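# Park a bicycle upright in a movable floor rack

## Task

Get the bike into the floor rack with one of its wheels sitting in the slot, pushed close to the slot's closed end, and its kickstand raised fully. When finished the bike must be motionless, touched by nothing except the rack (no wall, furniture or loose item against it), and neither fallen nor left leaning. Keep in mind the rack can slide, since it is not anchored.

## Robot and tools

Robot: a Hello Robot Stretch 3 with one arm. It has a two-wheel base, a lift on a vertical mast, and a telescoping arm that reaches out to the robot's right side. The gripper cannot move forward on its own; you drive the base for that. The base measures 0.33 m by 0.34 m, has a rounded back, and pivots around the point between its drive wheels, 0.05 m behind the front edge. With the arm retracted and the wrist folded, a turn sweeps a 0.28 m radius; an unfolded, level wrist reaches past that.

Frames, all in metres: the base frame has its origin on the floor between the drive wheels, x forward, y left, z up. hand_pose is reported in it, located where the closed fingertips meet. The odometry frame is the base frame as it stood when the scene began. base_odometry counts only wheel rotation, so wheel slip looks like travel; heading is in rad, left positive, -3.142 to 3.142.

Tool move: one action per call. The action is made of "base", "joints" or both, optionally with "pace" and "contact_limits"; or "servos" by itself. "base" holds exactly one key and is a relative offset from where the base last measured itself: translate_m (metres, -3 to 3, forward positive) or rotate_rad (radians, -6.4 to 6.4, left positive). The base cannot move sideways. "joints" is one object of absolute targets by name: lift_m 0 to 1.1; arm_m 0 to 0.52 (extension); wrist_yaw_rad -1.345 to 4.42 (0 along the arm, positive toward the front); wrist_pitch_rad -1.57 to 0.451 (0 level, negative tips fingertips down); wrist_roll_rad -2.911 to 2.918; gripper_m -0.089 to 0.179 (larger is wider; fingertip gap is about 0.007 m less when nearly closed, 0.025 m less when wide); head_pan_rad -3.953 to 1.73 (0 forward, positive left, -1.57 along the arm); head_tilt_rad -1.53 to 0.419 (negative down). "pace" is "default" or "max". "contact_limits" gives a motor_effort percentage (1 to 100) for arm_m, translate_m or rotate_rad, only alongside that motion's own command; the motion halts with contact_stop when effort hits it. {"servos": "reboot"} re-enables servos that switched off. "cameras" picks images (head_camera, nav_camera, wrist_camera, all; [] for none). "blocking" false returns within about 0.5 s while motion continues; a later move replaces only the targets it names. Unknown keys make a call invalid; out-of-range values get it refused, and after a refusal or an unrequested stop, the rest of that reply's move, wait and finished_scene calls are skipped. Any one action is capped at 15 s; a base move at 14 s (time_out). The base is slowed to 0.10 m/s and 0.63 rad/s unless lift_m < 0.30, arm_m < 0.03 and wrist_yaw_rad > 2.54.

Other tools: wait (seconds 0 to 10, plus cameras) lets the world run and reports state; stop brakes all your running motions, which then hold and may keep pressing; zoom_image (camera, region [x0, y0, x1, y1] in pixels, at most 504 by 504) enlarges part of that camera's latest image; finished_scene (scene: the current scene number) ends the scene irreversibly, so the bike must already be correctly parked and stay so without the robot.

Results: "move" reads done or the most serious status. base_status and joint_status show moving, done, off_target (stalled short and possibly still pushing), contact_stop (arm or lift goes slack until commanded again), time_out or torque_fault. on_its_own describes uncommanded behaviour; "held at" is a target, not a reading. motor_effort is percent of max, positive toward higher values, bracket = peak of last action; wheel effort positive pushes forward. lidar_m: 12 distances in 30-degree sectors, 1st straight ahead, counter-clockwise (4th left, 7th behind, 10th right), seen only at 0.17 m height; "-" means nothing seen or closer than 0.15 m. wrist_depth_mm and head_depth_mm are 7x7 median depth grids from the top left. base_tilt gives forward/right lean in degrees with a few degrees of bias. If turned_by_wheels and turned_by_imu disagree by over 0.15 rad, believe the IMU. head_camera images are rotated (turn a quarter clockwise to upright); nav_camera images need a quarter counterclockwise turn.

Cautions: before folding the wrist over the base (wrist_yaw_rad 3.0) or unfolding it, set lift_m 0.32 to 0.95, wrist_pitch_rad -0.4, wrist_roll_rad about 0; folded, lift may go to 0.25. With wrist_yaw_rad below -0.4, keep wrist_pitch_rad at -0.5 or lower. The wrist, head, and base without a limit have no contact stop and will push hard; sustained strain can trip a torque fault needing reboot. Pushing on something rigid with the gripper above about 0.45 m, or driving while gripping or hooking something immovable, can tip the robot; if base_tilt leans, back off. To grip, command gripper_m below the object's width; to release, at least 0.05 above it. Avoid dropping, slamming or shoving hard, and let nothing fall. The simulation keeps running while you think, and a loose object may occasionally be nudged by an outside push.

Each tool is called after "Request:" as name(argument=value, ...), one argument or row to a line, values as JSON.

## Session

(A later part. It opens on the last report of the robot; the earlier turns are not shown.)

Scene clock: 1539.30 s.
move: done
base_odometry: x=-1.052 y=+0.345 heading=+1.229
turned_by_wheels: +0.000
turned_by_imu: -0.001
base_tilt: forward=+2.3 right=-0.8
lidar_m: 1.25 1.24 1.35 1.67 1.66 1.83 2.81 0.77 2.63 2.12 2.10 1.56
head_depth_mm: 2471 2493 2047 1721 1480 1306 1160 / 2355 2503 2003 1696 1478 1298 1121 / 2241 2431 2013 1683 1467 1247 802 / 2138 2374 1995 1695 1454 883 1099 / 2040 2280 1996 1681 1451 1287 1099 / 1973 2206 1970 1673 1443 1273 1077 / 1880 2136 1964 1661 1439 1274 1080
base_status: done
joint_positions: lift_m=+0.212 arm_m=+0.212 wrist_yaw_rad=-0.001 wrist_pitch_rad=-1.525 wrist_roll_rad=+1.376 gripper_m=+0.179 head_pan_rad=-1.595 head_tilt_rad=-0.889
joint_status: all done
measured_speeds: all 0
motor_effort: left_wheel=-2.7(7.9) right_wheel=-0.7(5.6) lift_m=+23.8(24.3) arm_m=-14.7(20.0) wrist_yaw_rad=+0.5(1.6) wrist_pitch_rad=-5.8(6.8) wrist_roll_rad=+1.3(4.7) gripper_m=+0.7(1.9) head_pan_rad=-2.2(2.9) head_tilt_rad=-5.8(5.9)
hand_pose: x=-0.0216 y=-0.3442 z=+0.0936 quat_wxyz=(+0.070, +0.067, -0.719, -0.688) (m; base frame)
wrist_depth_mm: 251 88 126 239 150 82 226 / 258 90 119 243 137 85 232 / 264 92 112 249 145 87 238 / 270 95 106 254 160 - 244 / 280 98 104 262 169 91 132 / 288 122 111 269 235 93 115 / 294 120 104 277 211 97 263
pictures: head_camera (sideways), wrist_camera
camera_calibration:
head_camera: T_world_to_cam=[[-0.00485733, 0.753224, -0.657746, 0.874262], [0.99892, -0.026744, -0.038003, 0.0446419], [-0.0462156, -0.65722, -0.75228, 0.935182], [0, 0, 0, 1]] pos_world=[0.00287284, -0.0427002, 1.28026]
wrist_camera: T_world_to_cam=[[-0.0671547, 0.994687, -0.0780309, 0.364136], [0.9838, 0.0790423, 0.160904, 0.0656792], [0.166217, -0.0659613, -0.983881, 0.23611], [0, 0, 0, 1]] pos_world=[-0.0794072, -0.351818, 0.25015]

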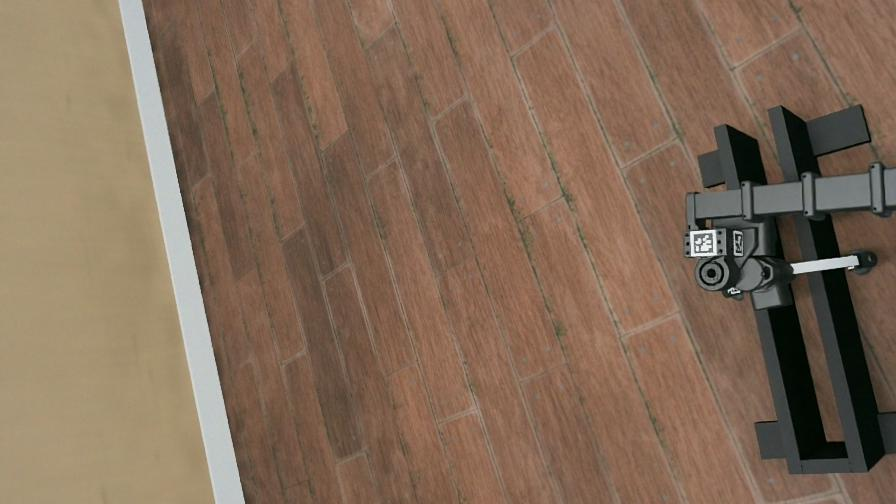

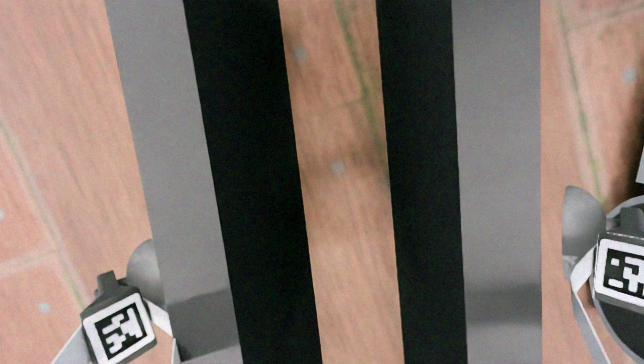

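Request:
move(
  joints={"gripper_m": 0.02},
  cameras=[],
)

Request:
move(
  joints={"lift_m": 0.27},
  cameras=[],
)

Request:
move(
  base={"translate_m": -0.06},
  joints={"arm_m": 0.44, "wrist_roll_rad": 1.59, "head_pan_rad": -2.0, "head_tilt_rad": -0.85},
)

Scene clock: 1548.47 s.
move: done
base_odometry: x=-1.052 y=+0.345 heading=+1.229
turned_by_wheels: +0.000
turned_by_imu: -0.001
base_tilt: forward=+2.3 right=-0.8
lidar_m: 1.26 1.24 1.36 1.67 1.66 1.82 2.80 0.77 2.64 2.12 2.10 1.57
head_depth_mm: 2457 2549 2029 1720 1477 1294 1162 / 2347 2476 2011 1723 1478 1298 1121 / 2211 2422 2015 1691 1473 1245 806 / 2135 2366 1998 1679 1452 885 1098 / 2051 2281 1991 1679 1457 1280 1098 / 1961 2195 1964 1665 1456 1272 1075 / 1876 2150 1958 1658 1433 1279 1087
base_status: not commanded
joint_positions: lift_m=+0.212 arm_m=+0.212 wrist_yaw_rad=-0.001 wrist_pitch_rad=-1.532 wrist_roll_rad=+1.376 gripper_m=+0.023 head_pan_rad=-1.595 head_tilt_rad=-0.889
joint_status: all done
measured_speeds: all 0
motor_effort: left_wheel=-2.7(3.0) right_wheel=+1.3(1.5) lift_m=+14.2(28.8) arm_m=-0.7(7.2) wrist_yaw_rad=+1.3(1.9) wrist_pitch_rad=-5.0(6.2) wrist_roll_rad=+1.0(1.4) gripper_m=-57.6(99.1) head_pan_rad=-2.7(2.8) head_tilt_rad=-5.7(6.1)
hand_pose: x=-0.0216 y=-0.3426 z=+0.0937 quat_wxyz=(+0.070, +0.067, -0.717, -0.690) (m; base frame)
wrist_depth_mm: 250 88 113 238 162 83 228 / 255 90 106 243 149 86 234 / 263 92 100 250 162 87 238 / 272 96 107 256 175 - 244 / 279 275 102 261 194 92 139 / 286 126 111 270 213 94 113 / 295 117 104 275 237 98 264
pictures: none
No camera images: "cameras" was empty.

Scene clock: 1549.83 s.
move: done
base_odometry: x=-1.052 y=+0.345 heading=+1.229
turned_by_wheels: +0.000
turned_by_imu: +0.000
base_tilt: forward=+2.3 right=-0.8
lidar_m: 1.25 1.24 1.35 1.67 1.66 1.83 2.80 0.76 0.31 0.28 0.28 0.34
head_depth_mm: 2454 2501 2035 1722 1466 1307 1158 / 2335 2491 2012 1715 1481 1295 1110 / 2223 2453 1992 1702 1478 1087 733 / 2143 2372 1999 1684 1465 833 1098 / 2046 2273 1980 1674 1456 1275 1091 / 1965 2201 1969 1677 1446 1282 1027 / 1877 2127 1964 1659 1442 1269 1064
base_status: not commanded
joint_positions: lift_m=+0.270 arm_m=+0.212 wrist_yaw_rad=+0.000 wrist_pitch_rad=-1.540 wrist_roll_rad=+1.377 gripper_m=+0.026 head_pan_rad=-1.595 head_tilt_rad=-0.889
joint_status: all done
measured_speeds: all 0
on_its_own: gripper_m is held at +0.025, not at your +0.020, by its stall guard, which is not easing now
motor_effort: left_wheel=-2.5(3.0) right_wheel=+1.5(1.7) lift_m=+37.9(38.3) arm_m=+2.4(2.4) wrist_yaw_rad=+0.2(1.4) wrist_pitch_rad=-3.3(5.3) wrist_roll_rad=+0.7(1.3) gripper_m=-18.5(58.1) head_pan_rad=-2.0(3.0) head_tilt_rad=-4.9(6.1)
hand_pose: x=-0.0216 y=-0.3406 z=+0.1518 quat_wxyz=(+0.069, +0.067, -0.714, -0.693) (m; base frame)
wrist_depth_mm: 305 89 111 292 148 84 280 / 311 92 104 301 152 87 250 / 319 94 95 307 142 89 244 / 330 326 98 313 179 91 233 / 340 337 100 321 199 94 138 / 350 127 109 332 210 95 111 / 357 118 105 272 248 110 328
pictures: none
No camera images: "cameras" was empty.

Scene clock: 1552.73 s.
move: done
base_odometry: x=-1.072 y=+0.289 heading=+1.229
turned_by_wheels: +0.000
turned_by_imu: -0.001
base_tilt: forward=+2.3 right=-0.8
lidar_m: 1.31 1.30 1.42 1.65 1.64 1.80 2.76 0.72 0.53 0.51 0.54 1.64
head_depth_mm: 3287 2659 2132 1784 1312 1322 1168 / 3350 2670 2128 1773 1429 1318 1166 / 3198 2637 2103 1755 1506 1316 1163 / 2919 2601 2088 1745 1498 1259 1124 / 2614 2595 2072 1722 1487 1129 1123 / 2389 2511 2058 1727 951 1124 1147 / 2200 2426 2064 1726 1436 1091 1142
base_status: done
joint_positions: lift_m=+0.270 arm_m=+0.440 wrist_yaw_rad=+0.000 wrist_pitch_rad=-1.541 wrist_roll_rad=+1.590 gripper_m=+0.026 head_pan_rad=-1.994 head_tilt_rad=-0.853
joint_status: all done
measured_speeds: all 0
on_its_own: gripper_m is held at +0.025, not at your +0.020, by its stall guard, which is not easing now
motor_effort: left_wheel=-3.0(7.9) right_wheel=-0.3(5.4) lift_m=+34.7(37.9) arm_m=+19.1(21.5) wrist_yaw_rad=+0.0(8.9) wrist_pitch_rad=-2.7(3.4) wrist_roll_rad=-0.1(10.5) gripper_m=-19.3(19.4) head_pan_rad=-2.5(4.1) head_tilt_rad=+1.2(4.9)
hand_pose: x=-0.0215 y=-0.5681 z=+0.1519 quat_wxyz=(-0.007, -0.007, -0.717, -0.697) (m; base frame)
wrist_depth_mm: 301 89 111 290 148 84 282 / 309 92 104 298 154 87 289 / 320 94 95 305 142 88 295 / 327 98 98 313 178 91 304 / 338 334 101 320 198 94 138 / 345 127 110 329 210 95 111 / 356 118 105 266 246 110 330
pictures: head_camera (sideways), nav_camera (sideways), wrist_camera
camera_calibration:
head_camera: T_world_to_cam=[[0.278731, 0.673664, -0.68446, 0.907342], [0.909187, -0.414663, -0.0378761, 0.0450259], [-0.309336, -0.611745, -0.728065, 0.905297], [0, 0, 0, 1]] pos_world=[-0.0138005, -0.0387621, 1.28186]
nav_camera: T_world_to_cam=[[-0.359599, -0.652807, 0.666732, -0.824621], [-0.901187, 0.428262, -0.0667343, 0.138856], [-0.241971, -0.624848, -0.742304, 0.923975], [0, 0, 0, 1]] pos_world=[0.0521774, -0.0204406, 1.24494]
wrist_camera: T_world_to_cam=[[0.145528, 0.987408, -0.0620258, 0.589381], [0.976691, -0.133385, 0.168175, -0.047973], [0.157784, -0.0850543, -0.983804, 0.267626], [0, 0, 0, 1]] pos_world=[-0.0811439, -0.565595, 0.307916]

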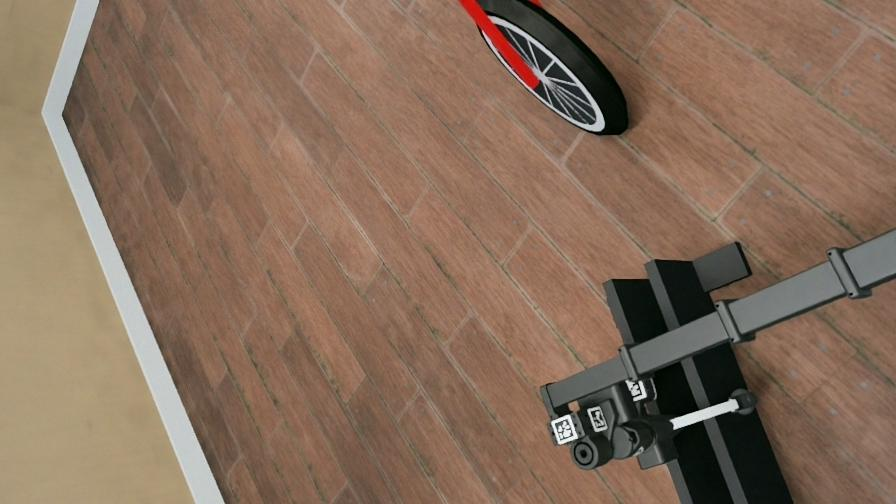

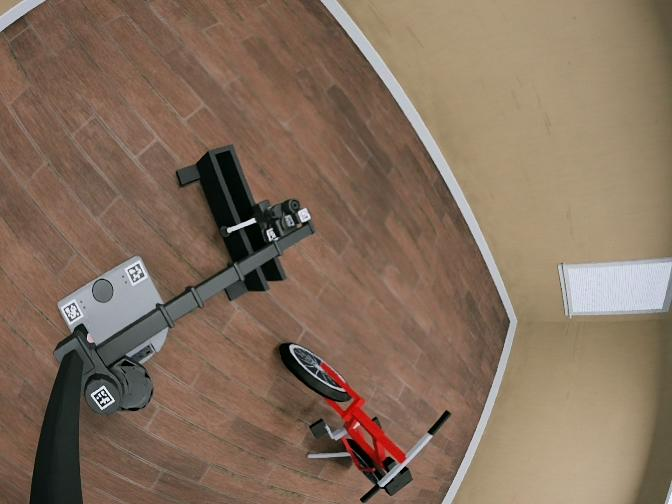

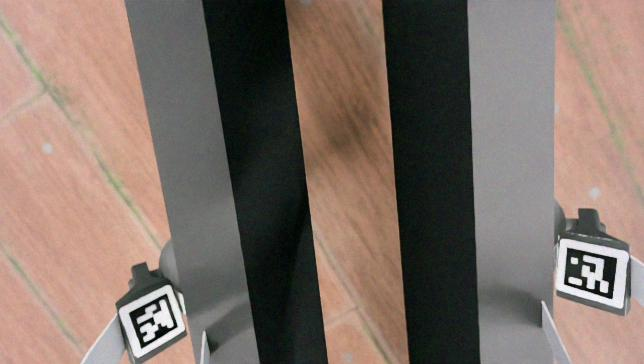

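Request:
move(
  joints={"head_pan_rad": -2.25, "head_tilt_rad": -0.7},
  cameras=["head_camera"],
)

Request:
zoom_image(
  camera="head_camera",
  region=[392, 0, 896, 504],
)

Scene clock: 1569.77 s.
move: done
base_odometry: x=-1.072 y=+0.289 heading=+1.229
turned_by_wheels: +0.000
turned_by_imu: -0.003
base_tilt: forward=+2.3 right=-0.8
lidar_m: 1.31 1.30 1.42 1.65 1.64 1.81 2.78 0.72 0.53 0.52 0.54 1.63
head_depth_mm: 3004 3288 2728 1449 1566 1437 1232 / 3139 3385 2683 2082 1330 1437 1234 / 3274 3472 2655 2073 1489 1329 1226 / 3427 3594 2682 2031 1695 1388 1221 / 3420 3580 2607 2027 1678 1412 1199 / 2989 3204 2600 2036 1670 1401 1067 / 2652 2874 2585 2044 1649 1400 926
base_status: not commanded
joint_positions: lift_m=+0.270 arm_m=+0.440 wrist_yaw_rad=+0.000 wrist_pitch_rad=-1.541 wrist_roll_rad=+1.590 gripper_m=+0.026 head_pan_rad=-2.244 head_tilt_rad=-0.705
joint_status: all done
measured_speeds: all 0
on_its_own: gripper_m is held at +0.025, not at your +0.020, by its stall guard, which is not easing now
motor_effort: left_wheel=-2.9(3.2) right_wheel=-0.4(0.9) lift_m=+30.5(31.1) arm_m=+1.4(2.9) wrist_yaw_rad=+0.2(1.2) wrist_pitch_rad=-3.0(3.1) wrist_roll_rad=-0.2(0.2) gripper_m=-18.9(19.5) head_pan_rad=-2.1(3.9) head_tilt_rad=+2.8(5.0)
hand_pose: x=-0.0215 y=-0.5681 z=+0.1519 quat_wxyz=(-0.007, -0.007, -0.717, -0.697) (m; base frame)
wrist_depth_mm: 302 87 111 292 147 82 281 / 311 90 104 298 153 85 288 / 318 - 93 306 142 87 296 / 328 96 96 313 178 - 303 / 336 332 100 322 198 93 138 / 347 127 110 329 210 94 111 / 356 118 105 266 248 - 330
pictures: head_camera (sideways)
camera_calibration:
head_camera: T_world_to_cam=[[0.368805, 0.498818, -0.784324, 1.03695], [0.774976, -0.630916, -0.036844, 0.0445081], [-0.513221, -0.594244, -0.619257, 0.765013], [0, 0, 0, 1]] pos_world=[-0.024302, -0.0345617, 1.28868]

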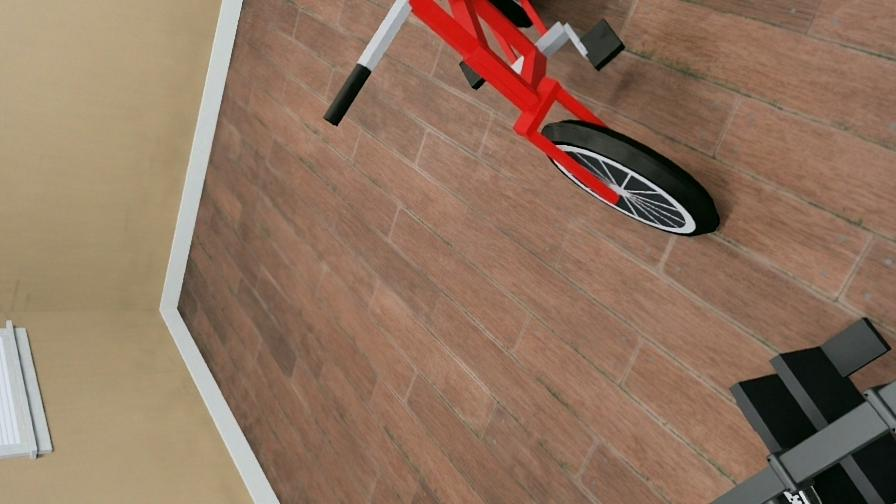

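Scaled by 1.000.

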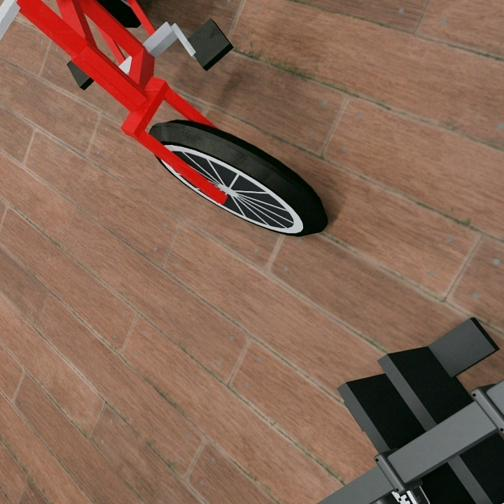

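Request:
zoom_image(
  camera="head_camera",
  region=[500, 80, 760, 260],
)

Scaled by 1.938 from the camera's 896x504 image, which has a finer 1280x720 frame.

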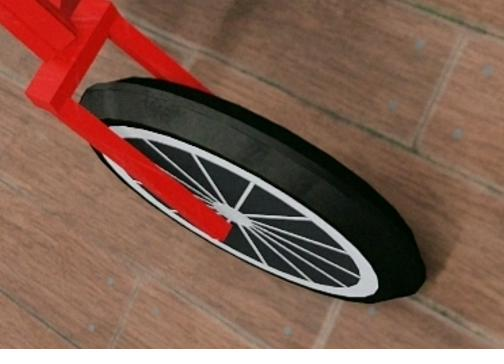

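Request:
move(
  joints={"arm_m": 0.472},
  cameras=[],
)

Request:
move(
  joints={"lift_m": 0.213},
  cameras=[],
)

Request:
move(
  joints={"gripper_m": 0.179},
  cameras=["head_camera"],
)

Scene clock: 1643.07 s.
move: done
base_odometry: x=-1.072 y=+0.289 heading=+1.229
turned_by_wheels: +0.000
turned_by_imu: -0.003
base_tilt: forward=+2.3 right=-0.7
lidar_m: 1.31 1.30 1.42 1.65 1.64 1.80 2.77 0.72 0.56 0.55 0.57 1.64
head_depth_mm: 3029 3264 2698 1447 1574 1428 1237 / 3116 3378 2681 2081 1340 1427 1236 / 3260 3489 2684 2049 1497 1329 1231 / 3445 3615 2668 2054 1669 1395 1219 / 3449 3541 2663 2032 1664 1417 1193 / 2983 3201 2594 2041 1659 1407 1103 / 2666 2870 2602 1999 1663 1398 998
base_status: not commanded
joint_positions: lift_m=+0.270 arm_m=+0.472 wrist_yaw_rad=+0.000 wrist_pitch_rad=-1.543 wrist_roll_rad=+1.590 gripper_m=+0.026 head_pan_rad=-2.244 head_tilt_rad=-0.705
joint_status: all done
measured_speeds: all 0
on_its_own: gripper_m is held at +0.025, not at your +0.020, by its stall guard, which is not easing now
motor_effort: left_wheel=-3.2(3.2) right_wheel=-0.4(0.9) lift_m=+31.2(31.5) arm_m=+19.3(20.8) wrist_yaw_rad=+0.6(2.1) wrist_pitch_rad=-2.1(3.5) wrist_roll_rad=-0.1(0.3) gripper_m=-18.5(19.8) head_pan_rad=-2.1(3.3) head_tilt_rad=+1.6(2.8)
hand_pose: x=-0.0215 y=-0.5996 z=+0.1519 quat_wxyz=(-0.007, -0.007, -0.716, -0.698) (m; base frame)
wrist_depth_mm: 303 86 123 291 147 81 282 / 311 89 104 298 153 84 289 / 319 - 99 306 141 87 298 / 326 95 95 313 178 - 302 / 336 333 100 322 198 93 138 / 345 127 111 329 213 94 111 / 356 118 105 268 249 - 330
pictures: none
No camera images: "cameras" was empty.

Scene clock: 1644.43 s.
move: contact_stop
base_odometry: x=-1.072 y=+0.289 heading=+1.229
turned_by_wheels: +0.000
turned_by_imu: +0.000
base_tilt: forward=+2.3 right=-0.8
lidar_m: 1.31 1.30 1.41 1.65 1.64 1.80 2.77 0.72 2.66 2.14 2.12 1.64
head_depth_mm: 2999 3280 2720 1456 1568 1426 1236 / 3153 3391 2708 2083 1330 1425 1230 / 3226 3497 2696 2075 1512 1336 1222 / 3517 3606 2674 2069 1696 1389 1222 / 3385 3572 2602 2061 1674 1405 1219 / 3054 3209 2668 2024 1672 1401 1145 / 2659 2873 2607 2021 1646 1407 1018
base_status: not commanded
joint_positions: lift_m=+0.214 arm_m=+0.472 wrist_yaw_rad=+0.000 wrist_pitch_rad=-1.542 wrist_roll_rad=+1.590 gripper_m=+0.026 head_pan_rad=-2.245 head_tilt_rad=-0.704
joint_status: lift_m contact_stop (moved -0.056 of -0.057)
measured_speeds: translate_m=+0.000 rotate_rad=+0.000 lift_m=+0.001 arm_m=+0.000 wrist_yaw_rad=+0.000 wrist_pitch_rad=+0.000 wrist_roll_rad=+0.000 head_pan_rad=+0.000 head_tilt_rad=+0.000
on_its_own: gripper_m is held at +0.025, not at your +0.020, by its stall guard, which is not easing now; lift_m is slack since a contact_stop
motor_effort: left_wheel=-1.0(3.3) right_wheel=+1.8(2.3) lift_m=+24.4(32.8) arm_m=+17.4(19.5) wrist_yaw_rad=-0.2(1.6) wrist_pitch_rad=-2.4(3.6) wrist_roll_rad=-0.2(0.3) gripper_m=-19.2(19.8) head_pan_rad=-2.1(2.9) head_tilt_rad=+1.7(2.7)
hand_pose: x=-0.0215 y=-0.6000 z=+0.0959 quat_wxyz=(-0.007, -0.007, -0.717, -0.697) (m; base frame)
wrist_depth_mm: 249 89 114 239 160 84 230 / 254 91 106 246 145 87 236 / 262 93 101 251 156 89 243 / 269 97 97 257 170 91 249 / 278 273 102 263 189 94 140 / 287 126 112 271 208 96 110 / 296 118 105 280 231 100 271
pictures: none
No camera images: "cameras" was empty.

not run: a stop that you did not command came earlier in this reply.

Request:
move(
  joints={"gripper_m": 0.179},
  cameras=[],
)

Request:
move(
  joints={"lift_m": 0.5, "head_pan_rad": -1.8, "head_tilt_rad": -0.75},
  pace="max",
)

Scene clock: 1653.07 s.
move: done
base_odometry: x=-1.072 y=+0.289 heading=+1.229
turned_by_wheels: +0.000
turned_by_imu: -0.001
base_tilt: forward=+2.3 right=-0.8
lidar_m: 1.31 1.30 1.42 1.65 1.64 1.80 2.77 0.72 2.66 2.15 2.12 1.63
head_depth_mm: 2993 3264 2739 1455 1578 1437 1235 / 3145 3381 2710 2078 1330 1426 1234 / 3259 3525 2729 2069 1491 1340 1225 / 3428 3614 2661 2065 1674 1387 1223 / 3436 3591 2622 2049 1686 1414 1222 / 2992 3235 2597 2032 1663 1403 1146 / 2652 2865 2608 2011 1655 1403 1024
base_status: not commanded
joint_positions: lift_m=+0.214 arm_m=+0.472 wrist_yaw_rad=+0.000 wrist_pitch_rad=-1.547 wrist_roll_rad=+1.590 gripper_m=+0.179 head_pan_rad=-2.245 head_tilt_rad=-0.704
joint_status: all done
measured_speeds: all 0
on_its_own: lift_m is slack since a contact_stop
motor_effort: left_wheel=-1.2(1.2) right_wheel=+1.8(2.3) lift_m=+26.2(26.6) arm_m=+12.4(14.6) wrist_yaw_rad=+0.5(1.5) wrist_pitch_rad=-2.0(3.7) wrist_roll_rad=-0.1(0.3) gripper_m=+0.7(81.9) head_pan_rad=-2.0(2.9) head_tilt_rad=+1.5(2.7)
hand_pose: x=-0.0215 y=-0.5988 z=+0.0961 quat_wxyz=(-0.007, -0.007, -0.715, -0.699) (m; base frame)
wrist_depth_mm: 248 88 120 238 150 84 230 / 253 90 113 245 141 87 238 / 259 92 103 250 153 89 244 / 268 96 100 258 160 92 249 / 276 270 106 264 175 94 132 / 284 129 115 270 196 95 115 / 290 121 104 278 216 - 271
pictures: none
No camera images: "cameras" was empty.

Scene clock: 1655.77 s.
move: done
base_odometry: x=-1.072 y=+0.289 heading=+1.229
turned_by_wheels: +0.000
turned_by_imu: -0.001
base_tilt: forward=+2.3 right=-0.8
lidar_m: 1.31 1.30 1.41 1.65 1.64 1.80 2.77 0.72 2.67 2.14 2.12 1.63
head_depth_mm: 2983 3323 2545 1999 1645 1348 1214 / 2717 3059 2547 2016 1638 1392 1218 / 2527 2864 2494 1969 1630 1392 1203 / 2344 2669 2480 1962 1630 628 565 / 2213 2465 2471 1965 811 1383 1158 / 2076 2301 2419 1954 844 1349 1146 / 1927 2145 2317 1930 1606 1366 1136
base_status: not commanded
joint_positions: lift_m=+0.500 arm_m=+0.472 wrist_yaw_rad=+0.000 wrist_pitch_rad=-1.547 wrist_roll_rad=+1.590 gripper_m=+0.179 head_pan_rad=-1.806 head_tilt_rad=-0.740
joint_status: all done
measured_speeds: all 0
motor_effort: left_wheel=-0.8(1.2) right_wheel=+1.8(2.4) lift_m=+29.8(31.4) arm_m=+9.4(12.4) wrist_yaw_rad=-0.6(1.1) wrist_pitch_rad=-1.7(2.3) wrist_roll_rad=-0.1(0.3) gripper_m=-0.2(1.8) head_pan_rad=+2.5(3.7) head_tilt_rad=-4.8(5.7)
hand_pose: x=-0.0215 y=-0.5986 z=+0.3820 quat_wxyz=(-0.007, -0.007, -0.715, -0.699) (m; base frame)
wrist_depth_mm: 532 525 526 511 509 510 500 / 543 541 538 527 520 518 515 / 560 560 548 548 536 540 521 / 582 566 566 555 547 546 537 / 588 587 577 577 565 561 132 / 608 142 598 585 584 580 112 / 625 125 618 613 592 590 587
pictures: head_camera (sideways), nav_camera (sideways), wrist_camera
camera_calibration:
head_camera: T_world_to_cam=[[0.128325, 0.634747, -0.76199, 1.0093], [0.969889, -0.240694, -0.0371642, 0.0437343], [-0.206996, -0.734277, -0.646521, 0.798612], [0, 0, 0, 1]] pos_world=[-0.00662615, -0.0437216, 1.28702]
nav_camera: T_world_to_cam=[[-0.212113, -0.631294, 0.745973, -0.928787], [-0.967343, 0.244026, -0.0685461, 0.141628], [-0.138764, -0.736151, -0.662439, 0.819474], [0, 0, 0, 1]] pos_world=[0.0537086, -0.0176421, 1.24541]
wrist_camera: T_world_to_cam=[[0.145404, 0.987785, -0.0560313, 0.631643], [0.976708, -0.134279, 0.167366, -0.0909531], [0.157798, -0.0790618, -0.984301, 0.49519], [0, 0, 0, 1]] pos_world=[-0.0811485, -0.59699, 0.538031]

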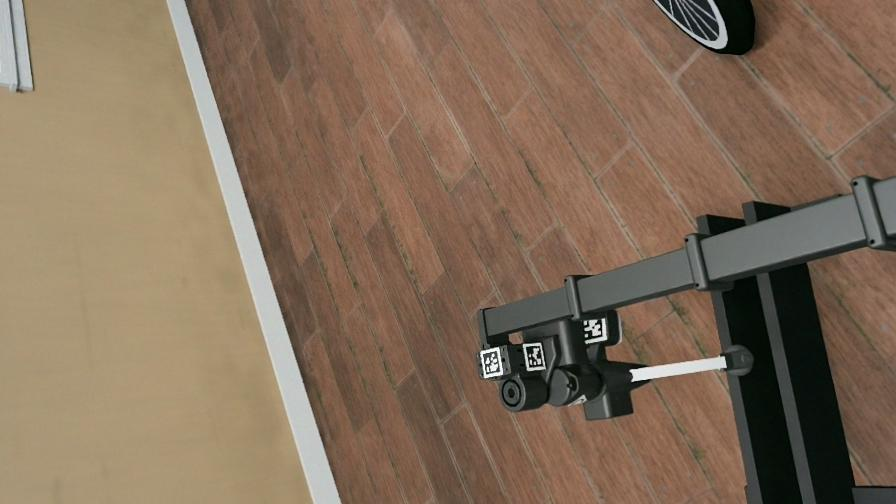

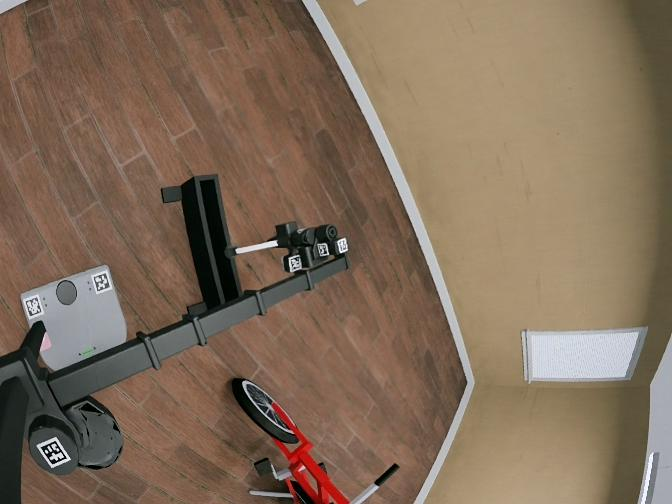

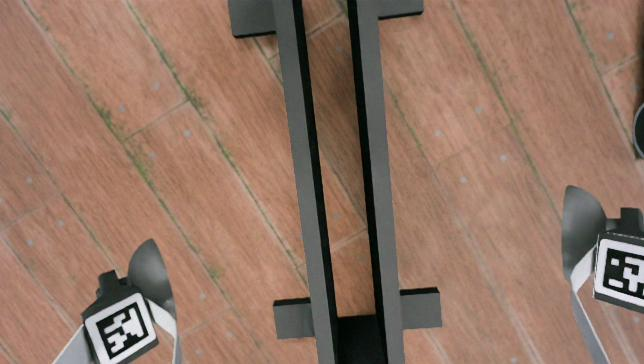

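Request:
move(
  joints={"lift_m": 0.93, "arm_m": 0.34, "gripper_m": 0.1, "wrist_pitch_rad": -1.4},
  pace="max",
  cameras=[],
)

Request:
move(
  base={"translate_m": -1.07},
  joints={"head_pan_rad": -1.57, "head_tilt_rad": -0.75},
  pace="max",
)

Scene clock: 1665.40 s.
move: done
base_odometry: x=-1.072 y=+0.289 heading=+1.229
turned_by_wheels: +0.000
turned_by_imu: -0.002
base_tilt: forward=+2.3 right=-0.8
lidar_m: 1.31 1.30 1.42 1.65 1.64 1.80 2.77 0.72 2.67 2.15 2.12 1.63
head_depth_mm: 3032 3321 2560 2209 - - 1191 / 2765 3066 2626 - - 1396 1216 / 2507 2844 284 - 1603 1390 1208 / 2357 368 309 1981 1622 1284 1183 / 2202 436 452 1908 1629 1385 1158 / 2037 422 442 544 1536 1380 1151 / 1958 2075 2228 1884 1596 1360 1130
base_status: not commanded
joint_positions: lift_m=+0.930 arm_m=+0.340 wrist_yaw_rad=+0.001 wrist_pitch_rad=-1.402 wrist_roll_rad=+1.590 gripper_m=+0.100 head_pan_rad=-1.805 head_tilt_rad=-0.741
joint_status: all done
measured_speeds: all 0
motor_effort: left_wheel=-1.0(1.2) right_wheel=+1.7(2.5) lift_m=+29.6(31.4) arm_m=-18.9(21.4) wrist_yaw_rad=-0.5(1.8) wrist_pitch_rad=+0.2(2.0) wrist_roll_rad=-0.2(0.3) gripper_m=-0.5(82.4) head_pan_rad=+2.5(3.3) head_tilt_rad=-4.4(5.3)
hand_pose: x=-0.0215 y=-0.5039 z=+0.8120 quat_wxyz=(-0.007, -0.006, -0.764, -0.645) (m; base frame)
wrist_depth_mm: - - - 945 908 876 - / - - - 980 939 902 - / - - - - 963 924 892 / - - - - 986 942 906 / - - - - - 142 928 / - - 131 - - 125 943 / - 114 - - - - 983
pictures: none
No camera images: "cameras" was empty.

Scene clock: 1677.03 s.
move: done
base_odometry: x=-1.431 y=-0.719 heading=+1.229
turned_by_wheels: +0.000
turned_by_imu: -0.004
base_tilt: forward=+2.3 right=-0.8
lidar_m: 2.31 2.29 1.53 1.26 1.25 1.36 2.10 0.72 0.51 0.42 0.44 0.66
head_depth_mm: 2788 3057 315 - 1655 1397 1166 / 2676 408 391 1928 1641 844 1167 / 2529 424 446 1865 1641 829 1144 / 2426 440 454 670 1555 1102 1190 / 2344 2605 2485 1958 1627 1326 1140 / 2251 2504 2455 1944 1612 936 1175 / 2185 2397 2426 1939 1534 932 1175
base_status: done
joint_positions: lift_m=+0.930 arm_m=+0.340 wrist_yaw_rad=+0.001 wrist_pitch_rad=-1.402 wrist_roll_rad=+1.590 gripper_m=+0.100 head_pan_rad=-1.576 head_tilt_rad=-0.741
joint_status: all done
measured_speeds: all 0
motor_effort: left_wheel=-1.3(6.8) right_wheel=-0.5(5.9) lift_m=+28.1(30.1) arm_m=-15.5(19.1) wrist_yaw_rad=-0.5(2.2) wrist_pitch_rad=-0.1(1.0) wrist_roll_rad=+0.0(0.4) gripper_m=+0.5(2.0) head_pan_rad=+2.3(5.3) head_tilt_rad=-4.6(6.8)
hand_pose: x=-0.0215 y=-0.5039 z=+0.8120 quat_wxyz=(-0.007, -0.006, -0.764, -0.645) (m; base frame)
wrist_depth_mm: - - 995 967 - 875 - / - - - 981 425 902 - / - - - 986 531 943 876 / - - - - 716 939 886 / - - - - 643 143 885 / - - 131 - 574 124 934 / - 113 - - 618 - 988
pictures: head_camera (sideways), nav_camera (sideways), wrist_camera
camera_calibration:
head_camera: T_world_to_cam=[[-0.019806, 0.647548, -0.761767, 1.00991], [0.999222, -0.0131605, -0.0371671, 0.0435591], [-0.0340927, -0.761911, -0.646784, 0.797899], [0, 0, 0, 1]] pos_world=[0.00367968, -0.0454666, 1.28701]
nav_camera: T_world_to_cam=[[-0.0625616, -0.663289, 0.745744, -0.929401], [-0.997503, 0.0170224, -0.0685418, 0.141806], [0.0327687, -0.74817, -0.662697, 0.818763], [0, 0, 0, 1]] pos_world=[0.0564775, -0.00630082, 1.24541]
wrist_camera: T_world_to_cam=[[0.144831, 0.969331, -0.198547, 0.668697], [0.976772, -0.108039, 0.185051, -0.151369], [0.157925, -0.220736, -0.962463, 0.836836], [0, 0, 0, 1]] pos_world=[-0.0811519, -0.479822, 0.966202]

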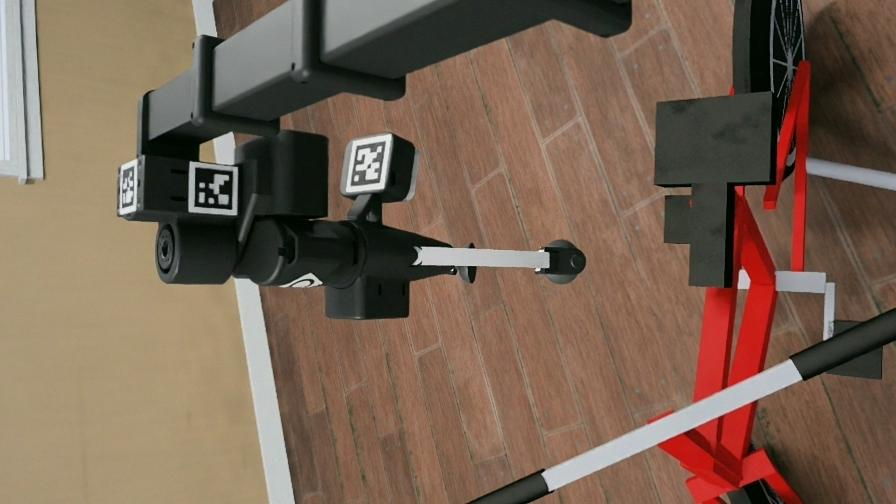

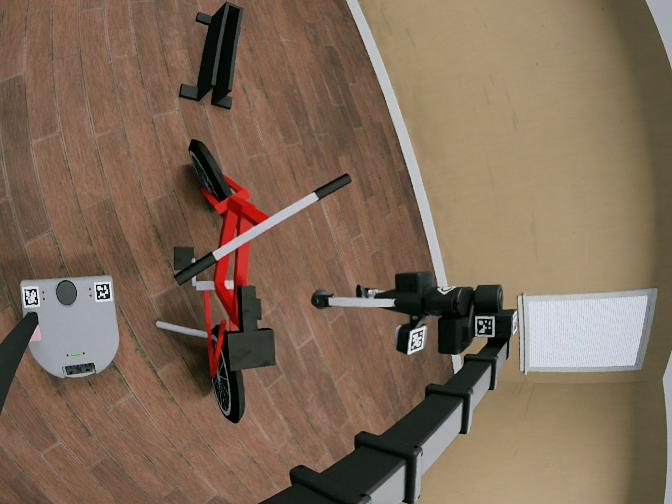

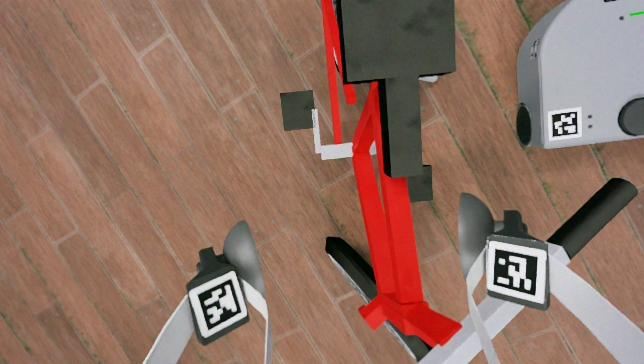

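Request:
move(
  base={"translate_m": -0.025},
  joints={"lift_m": 0.72, "arm_m": 0.31, "wrist_pitch_rad": -1.385},
  cameras=["wrist_camera"],
)

Scene clock: 1688.10 s.
move: done
base_odometry: x=-1.439 y=-0.743 heading=+1.229
turned_by_wheels: +0.000
turned_by_imu: -0.001
base_tilt: forward=+2.4 right=-0.8
lidar_m: 2.33 2.32 1.53 1.26 1.25 1.36 2.07 2.46 0.51 0.43 0.44 0.68
head_depth_mm: 2797 3174 2546 1990 1649 1370 323 / 2694 2999 2529 1987 459 387 342 / 2534 2885 2487 555 564 817 1158 / 2455 2752 2498 554 598 883 1180 / 2345 2657 2487 1939 1582 1325 1157 / 2283 2479 2464 1951 1607 997 1134 / 2173 2427 2431 1929 1564 827 1187
base_status: done
joint_positions: lift_m=+0.720 arm_m=+0.310 wrist_yaw_rad=+0.001 wrist_pitch_rad=-1.388 wrist_roll_rad=+1.590 gripper_m=+0.100 head_pan_rad=-1.575 head_tilt_rad=-0.741
joint_status: all done
measured_speeds: all 0
motor_effort: left_wheel=-2.7(5.9) right_wheel=-1.4(5.2) lift_m=+23.1(26.1) arm_m=-18.5(21.8) wrist_yaw_rad=-1.1(2.0) wrist_pitch_rad=+0.0(2.1) wrist_roll_rad=+0.0(0.3) gripper_m=+0.4(0.9) head_pan_rad=+2.8(3.4) head_tilt_rad=-5.1(5.2)
hand_pose: x=-0.0215 y=-0.4777 z=+0.6023 quat_wxyz=(-0.007, -0.006, -0.769, -0.640) (m; base frame)
wrist_depth_mm: 871 825 783 209 211 669 - / 908 862 815 214 216 686 - / 949 892 826 569 730 715 - / 976 907 863 571 232 724 705 / - 944 878 844 236 143 701 / - - 131 858 812 124 730 / - 114 924 910 814 799 724
pictures: wrist_camera
camera_calibration:
wrist_camera: T_world_to_cam=[[0.144821, 0.966357, -0.212558, 0.608599], [0.976772, -0.105337, 0.186603, -0.10937], [0.157935, -0.234645, -0.959166, 0.632181], [0, 0, 0, 1]] pos_world=[-0.0811512, -0.451307, 0.756137]

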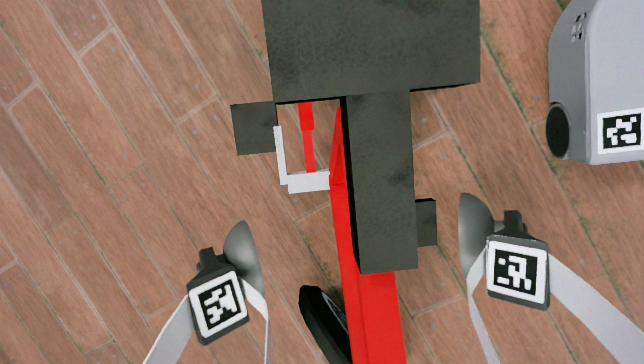

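Request:
move(
  joints={"lift_m": 0.643, "arm_m": 0.304},
  cameras=["wrist_camera"],
)

Request:
move(
  joints={"gripper_m": -0.03},
  cameras=["wrist_camera"],
)

Scene clock: 1703.63 s.
move: done
base_odometry: x=-1.439 y=-0.743 heading=+1.229
turned_by_wheels: +0.000
turned_by_imu: -0.001
base_tilt: forward=+2.3 right=-0.8
lidar_m: 2.34 2.31 1.54 1.26 1.24 1.35 2.08 2.46 0.51 0.43 0.44 0.68
head_depth_mm: 2779 3150 2523 1999 1639 1398 1168 / 2665 2994 2544 1981 1647 475 406 / 2574 2916 2517 1981 589 783 1155 / 2461 2743 2503 1959 596 814 1182 / 2339 2621 2459 1955 1625 1320 1149 / 2272 2527 2485 1943 1619 996 1128 / 2190 2438 2453 1928 1574 828 1198
base_status: not commanded
joint_positions: lift_m=+0.643 arm_m=+0.304 wrist_yaw_rad=+0.001 wrist_pitch_rad=-1.387 wrist_roll_rad=+1.590 gripper_m=+0.100 head_pan_rad=-1.575 head_tilt_rad=-0.741
joint_status: all done
measured_speeds: all 0
motor_effort: left_wheel=-2.7(2.9) right_wheel=-1.7(2.2) lift_m=+22.7(23.6) arm_m=-18.7(21.2) wrist_yaw_rad=-1.0(1.7) wrist_pitch_rad=+0.5(0.8) wrist_roll_rad=+0.0(0.3) gripper_m=+0.1(1.0) head_pan_rad=+2.9(3.3) head_tilt_rad=-4.3(5.3)
hand_pose: x=-0.0215 y=-0.4717 z=+0.5253 quat_wxyz=(-0.007, -0.006, -0.769, -0.640) (m; base frame)
wrist_depth_mm: 789 744 137 139 140 584 - / 809 772 140 143 145 606 - / 836 798 485 147 647 639 577 / 868 829 780 151 664 649 632 / 915 855 785 156 - 143 639 / 944 885 132 162 163 124 647 / 975 113 847 221 738 709 661
pictures: wrist_camera
camera_calibration:
wrist_camera: T_world_to_cam=[[0.144821, 0.966324, -0.21271, 0.586539], [0.976772, -0.105308, 0.186619, -0.0943706], [0.157935, -0.234796, -0.959129, 0.559641], [0, 0, 0, 1]] pos_world=[-0.0811512, -0.445323, 0.679142]

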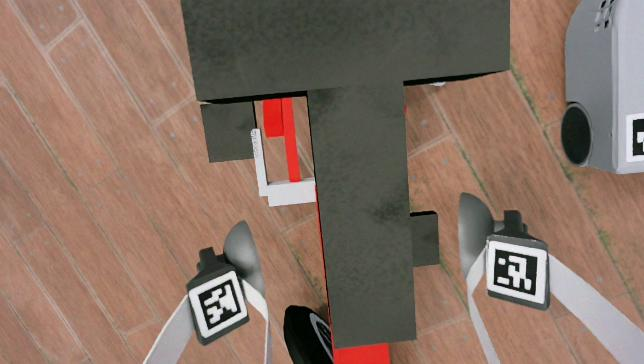

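Scene clock: 1705.47 s.
move: done
base_odometry: x=-1.439 y=-0.743 heading=+1.229
turned_by_wheels: +0.000
turned_by_imu: +0.000
base_tilt: forward=+2.3 right=-0.8
lidar_m: 2.34 2.32 1.53 1.25 1.25 1.36 2.08 2.46 0.50 0.43 0.44 0.68
head_depth_mm: 2816 3169 2568 2006 1642 1399 1172 / 2689 2998 2487 1982 1636 476 405 / 2552 2902 2480 1987 590 782 1154 / 2432 2750 2469 1972 596 813 1183 / 2351 2637 2477 1933 1617 1068 1156 / 2255 2516 2448 1946 1629 997 1133 / 2187 2440 2442 1934 1567 827 1193
base_status: not commanded
joint_positions: lift_m=+0.643 arm_m=+0.304 wrist_yaw_rad=+0.001 wrist_pitch_rad=-1.391 wrist_roll_rad=+1.590 gripper_m=-0.029 head_pan_rad=-1.575 head_tilt_rad=-0.741
joint_status: all done
measured_speeds: all 0
motor_effort: left_wheel=-2.7(3.0) right_wheel=-1.8(2.2) lift_m=+36.9(36.9) arm_m=-17.7(19.0) wrist_yaw_rad=-0.2(1.3) wrist_pitch_rad=+0.7(2.2) wrist_roll_rad=-0.1(0.3) gripper_m=-21.2(95.3) head_pan_rad=+2.7(3.5) head_tilt_rad=-4.8(5.4)
hand_pose: x=-0.0215 y=-0.4708 z=+0.5252 quat_wxyz=(-0.007, -0.006, -0.767, -0.641) (m; base frame)
wrist_depth_mm: 786 745 136 138 140 587 - / 811 763 139 142 144 610 - / 845 785 486 146 659 632 575 / 865 813 771 150 668 653 626 / 892 855 804 154 153 677 641 / 937 884 842 129 126 685 659 / 973 911 844 162 739 702 680
pictures: wrist_camera
camera_calibration:
wrist_camera: T_world_to_cam=[[0.144818, 0.967046, -0.209405, 0.584275], [0.976773, -0.105942, 0.186257, -0.0943686], [0.157934, -0.231514, -0.959926, 0.561718], [0, 0, 0, 1]] pos_world=[-0.0811514, -0.444973, 0.679135]

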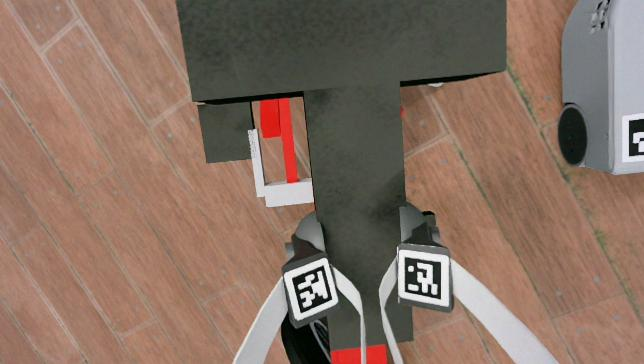

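Request:
move(
  joints={"gripper_m": -0.06, "arm_m": 0.354, "wrist_pitch_rad": -1.455, "lift_m": 0.648},
)

Scene clock: 1708.77 s.
move: off_target
base_odometry: x=-1.439 y=-0.743 heading=+1.229
turned_by_wheels: +0.000
turned_by_imu: -0.001
base_tilt: forward=+2.3 right=-0.8
lidar_m: 2.33 2.32 1.53 1.26 1.25 1.36 2.08 2.46 0.51 0.43 0.44 0.68
head_depth_mm: 2802 3126 2568 2016 1639 1403 1168 / 2688 2995 2518 1995 1645 459 404 / 2576 2922 2534 1988 597 804 1148 / 2441 2770 2474 1970 638 883 1191 / 2353 2636 2469 1967 1625 1326 1158 / 2271 2550 2471 1953 1618 1006 1152 / 2179 2411 2455 1947 1571 841 1194
base_status: not commanded
joint_positions: lift_m=+0.648 arm_m=+0.354 wrist_yaw_rad=+0.000 wrist_pitch_rad=-1.548 wrist_roll_rad=+1.590 gripper_m=-0.056 head_pan_rad=-1.575 head_tilt_rad=-0.741
joint_status: wrist_pitch_rad off_target (ended at -1.548, target -1.455); the others done
measured_speeds: all 0
on_its_own: wrist_pitch_rad is at rest, and its effort (+16.6) is outside its rest range (-8 to +12)
motor_effort: left_wheel=-2.5(2.9) right_wheel=+1.5(1.9) lift_m=+25.3(38.7) arm_m=+24.7(25.8) wrist_yaw_rad=+0.6(1.5) wrist_pitch_rad=+16.6(18.4) wrist_roll_rad=-0.1(0.3) gripper_m=-12.2(97.7) head_pan_rad=+2.9(3.2) head_tilt_rad=-3.7(5.2)
hand_pose: x=-0.0215 y=-0.4805 z=+0.5300 quat_wxyz=(-0.006, -0.007, -0.715, -0.699) (m; base frame)
wrist_depth_mm: 675 675 135 142 150 157 - / 700 689 138 145 154 673 - / 720 709 472 152 157 682 - / 738 731 716 189 161 701 695 / 753 760 754 156 160 719 718 / 782 772 768 128 128 732 736 / 803 806 780 225 768 753 759
pictures: head_camera (sideways), nav_camera (sideways), wrist_camera
camera_calibration:
head_camera: T_world_to_cam=[[-0.0198637, 0.647552, -0.761762, 1.00991], [0.999224, -0.0130712, -0.0371671, 0.0435592], [-0.0340248, -0.761909, -0.64679, 0.797906], [0, 0, 0, 1]] pos_world=[0.00368374, -0.0454667, 1.28701]
nav_camera: T_world_to_cam=[[-0.0625025, -0.663299, 0.74574, -0.929395], [-0.997505, 0.0169339, -0.0685417, 0.141806], [0.0328354, -0.748163, -0.662702, 0.818769], [0, 0, 0, 1]] pos_world=[0.056478, -0.00629593, 1.24541]
wrist_camera: T_world_to_cam=[[0.145216, 0.987834, -0.0556404, 0.523094], [0.976733, -0.13416, 0.167313, -0.099781], [0.157813, -0.0786423, -0.984333, 0.650456], [0, 0, 0, 1]] pos_world=[-0.0811522, -0.478963, 0.686065]

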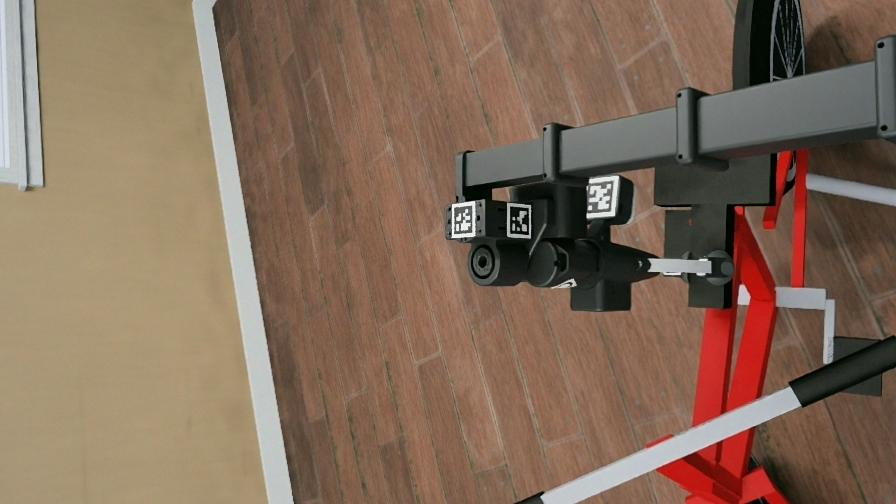

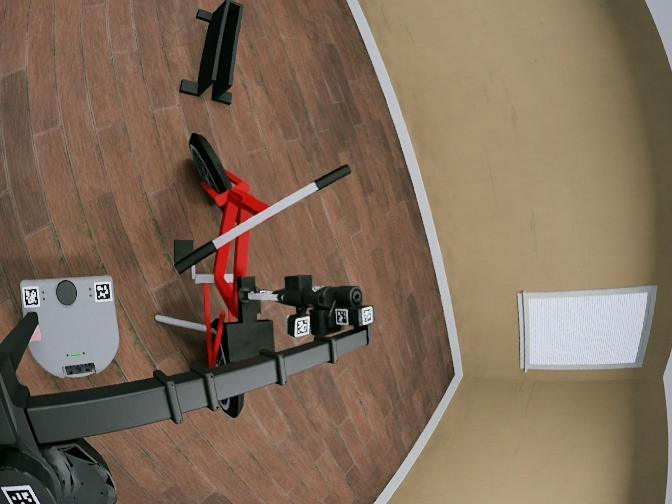

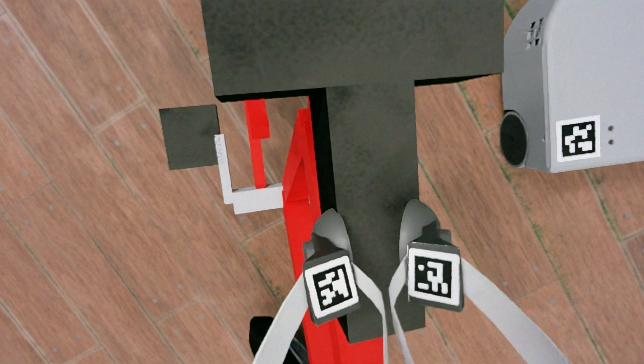

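Request:
move(
  joints={"gripper_m": 0.06, "wrist_pitch_rad": -1.57},
  cameras=["wrist_camera"],
)

Request:
move(
  joints={"arm_m": 0.40},
)

Scene clock: 1724.13 s.
move: done
base_odometry: x=-1.439 y=-0.743 heading=+1.229
turned_by_wheels: +0.000
turned_by_imu: -0.001
base_tilt: forward=+2.3 right=-0.9
lidar_m: 2.34 2.31 1.53 1.26 1.25 1.35 2.08 2.46 0.51 0.43 0.44 0.68
head_depth_mm: 2791 3094 2543 1993 1646 1402 1172 / 2679 2984 2515 2002 1627 460 404 / 2551 2901 2528 1990 598 803 1155 / 2438 2741 2487 1966 637 878 1181 / 2349 2658 2496 1934 1602 1326 1157 / 2269 2509 2457 1959 1617 992 1133 / 2180 2404 2406 1911 1555 833 1190
base_status: not commanded
joint_positions: lift_m=+0.648 arm_m=+0.354 wrist_yaw_rad=+0.000 wrist_pitch_rad=-1.557 wrist_roll_rad=+1.590 gripper_m=+0.060 head_pan_rad=-1.575 head_tilt_rad=-0.741
joint_status: all done
joint sent to its limit — wrist_pitch_rad, lower limit.
measured_speeds: all 0
motor_effort: left_wheel=-2.6(2.8) right_wheel=+1.9(2.2) lift_m=+25.6(28.3) arm_m=+16.7(19.3) wrist_yaw_rad=+0.2(1.4) wrist_pitch_rad=+0.2(17.5) wrist_roll_rad=+0.0(0.3) gripper_m=+0.3(79.2) head_pan_rad=+2.6(3.2) head_tilt_rad=-4.9(5.2)
hand_pose: x=-0.0215 y=-0.4782 z=+0.5301 quat_wxyz=(-0.006, -0.007, -0.712, -0.702) (m; base frame)
wrist_depth_mm: 681 676 136 142 151 157 - / 699 690 138 146 155 666 - / 710 706 475 152 158 679 - / 738 725 713 245 161 701 695 / 762 747 746 160 162 723 714 / 777 779 131 164 167 121 727 / 794 805 792 235 775 762 750
pictures: wrist_camera
camera_calibration:
wrist_camera: T_world_to_cam=[[0.145315, 0.988264, -0.0470961, 0.516586], [0.97672, -0.1357, 0.166144, -0.0996215], [0.157804, -0.070143, -0.984976, 0.65515], [0, 0, 0, 1]] pos_world=[-0.0811504, -0.478087, 0.686187]

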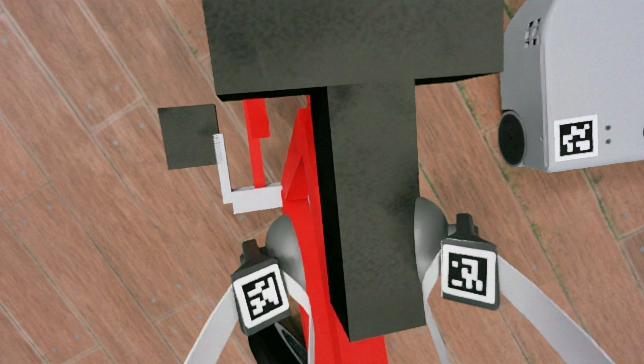

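Scene clock: 1725.57 s.
move: done
base_odometry: x=-1.439 y=-0.743 heading=+1.229
turned_by_wheels: +0.000
turned_by_imu: +0.000
base_tilt: forward=+2.3 right=-0.9
lidar_m: 2.34 2.32 1.53 1.26 1.24 1.36 2.08 2.46 0.51 0.43 0.44 0.68
head_depth_mm: 2808 3127 2522 2015 1659 1411 1145 / 2649 2979 2519 1995 1613 467 398 / 2549 2857 2510 669 663 806 1148 / 2449 2749 2467 668 723 979 1183 / 2344 2655 2445 1951 1580 1324 1160 / 2254 2499 2465 1962 1614 996 1154 / 2168 2400 2461 1929 1549 911 1182
base_status: not commanded
joint_positions: lift_m=+0.648 arm_m=+0.400 wrist_yaw_rad=+0.000 wrist_pitch_rad=-1.558 wrist_roll_rad=+1.590 gripper_m=+0.060 head_pan_rad=-1.575 head_tilt_rad=-0.741
joint_status: all done
measured_speeds: all 0
motor_effort: left_wheel=-2.6(2.8) right_wheel=+1.2(2.4) lift_m=+24.7(30.1) arm_m=+25.1(26.4) wrist_yaw_rad=-0.8(1.4) wrist_pitch_rad=-0.4(0.6) wrist_roll_rad=-0.1(0.3) gripper_m=-5.4(6.0) head_pan_rad=+2.4(3.4) head_tilt_rad=-4.0(5.3)
hand_pose: x=-0.0215 y=-0.5239 z=+0.5302 quat_wxyz=(-0.006, -0.007, -0.711, -0.703) (m; base frame)
wrist_depth_mm: 679 674 665 133 139 150 156 / 690 685 684 164 147 152 - / 716 702 466 326 154 157 - / 736 728 724 489 181 160 700 / 758 748 739 467 177 140 719 / 784 767 131 422 184 126 733 / 807 796 782 401 225 767 101
pictures: head_camera (sideways), nav_camera (sideways), wrist_camera
camera_calibration:
head_camera: T_world_to_cam=[[-0.0198638, 0.647552, -0.761762, 1.00991], [0.999224, -0.0130711, -0.0371671, 0.0435592], [-0.0340247, -0.761909, -0.64679, 0.797906], [0, 0, 0, 1]] pos_world=[0.00368374, -0.0454667, 1.28701]
nav_camera: T_world_to_cam=[[-0.0625024, -0.663299, 0.745739, -0.929395], [-0.997505, 0.0169338, -0.0685417, 0.141806], [0.0328355, -0.748162, -0.662703, 0.818769], [0, 0, 0, 1]] pos_world=[0.056478, -0.00629592, 1.24541]
wrist_camera: T_world_to_cam=[[0.145196, 0.988346, -0.0457176, 0.561001], [0.976736, -0.135814, 0.165955, -0.105783], [0.157812, -0.0687499, -0.985073, 0.652805], [0, 0, 0, 1]] pos_world=[-0.0811526, -0.52395, 0.686263]

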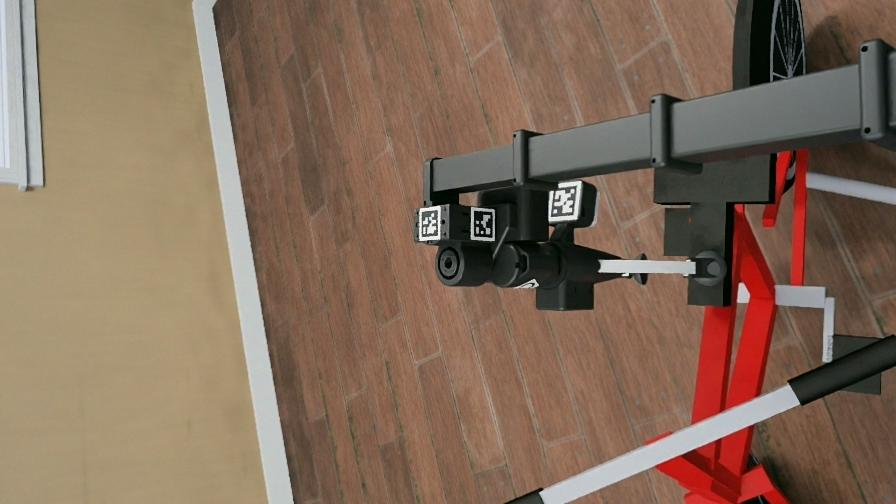

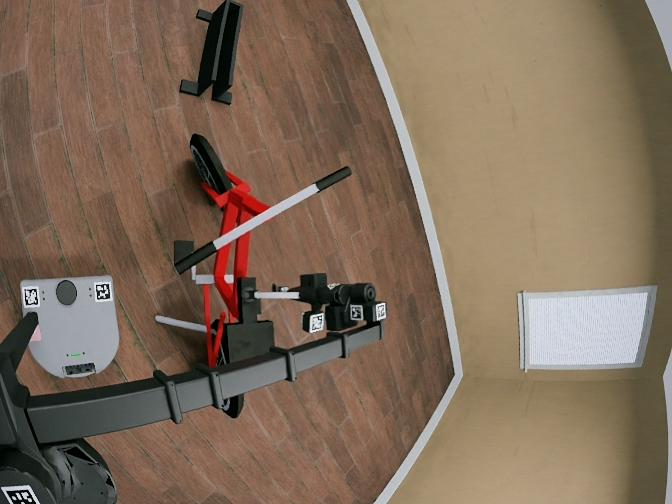

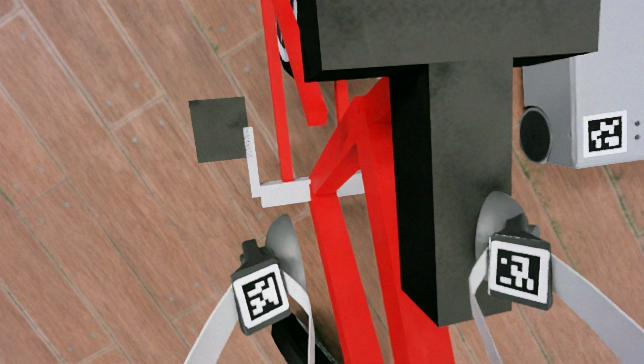

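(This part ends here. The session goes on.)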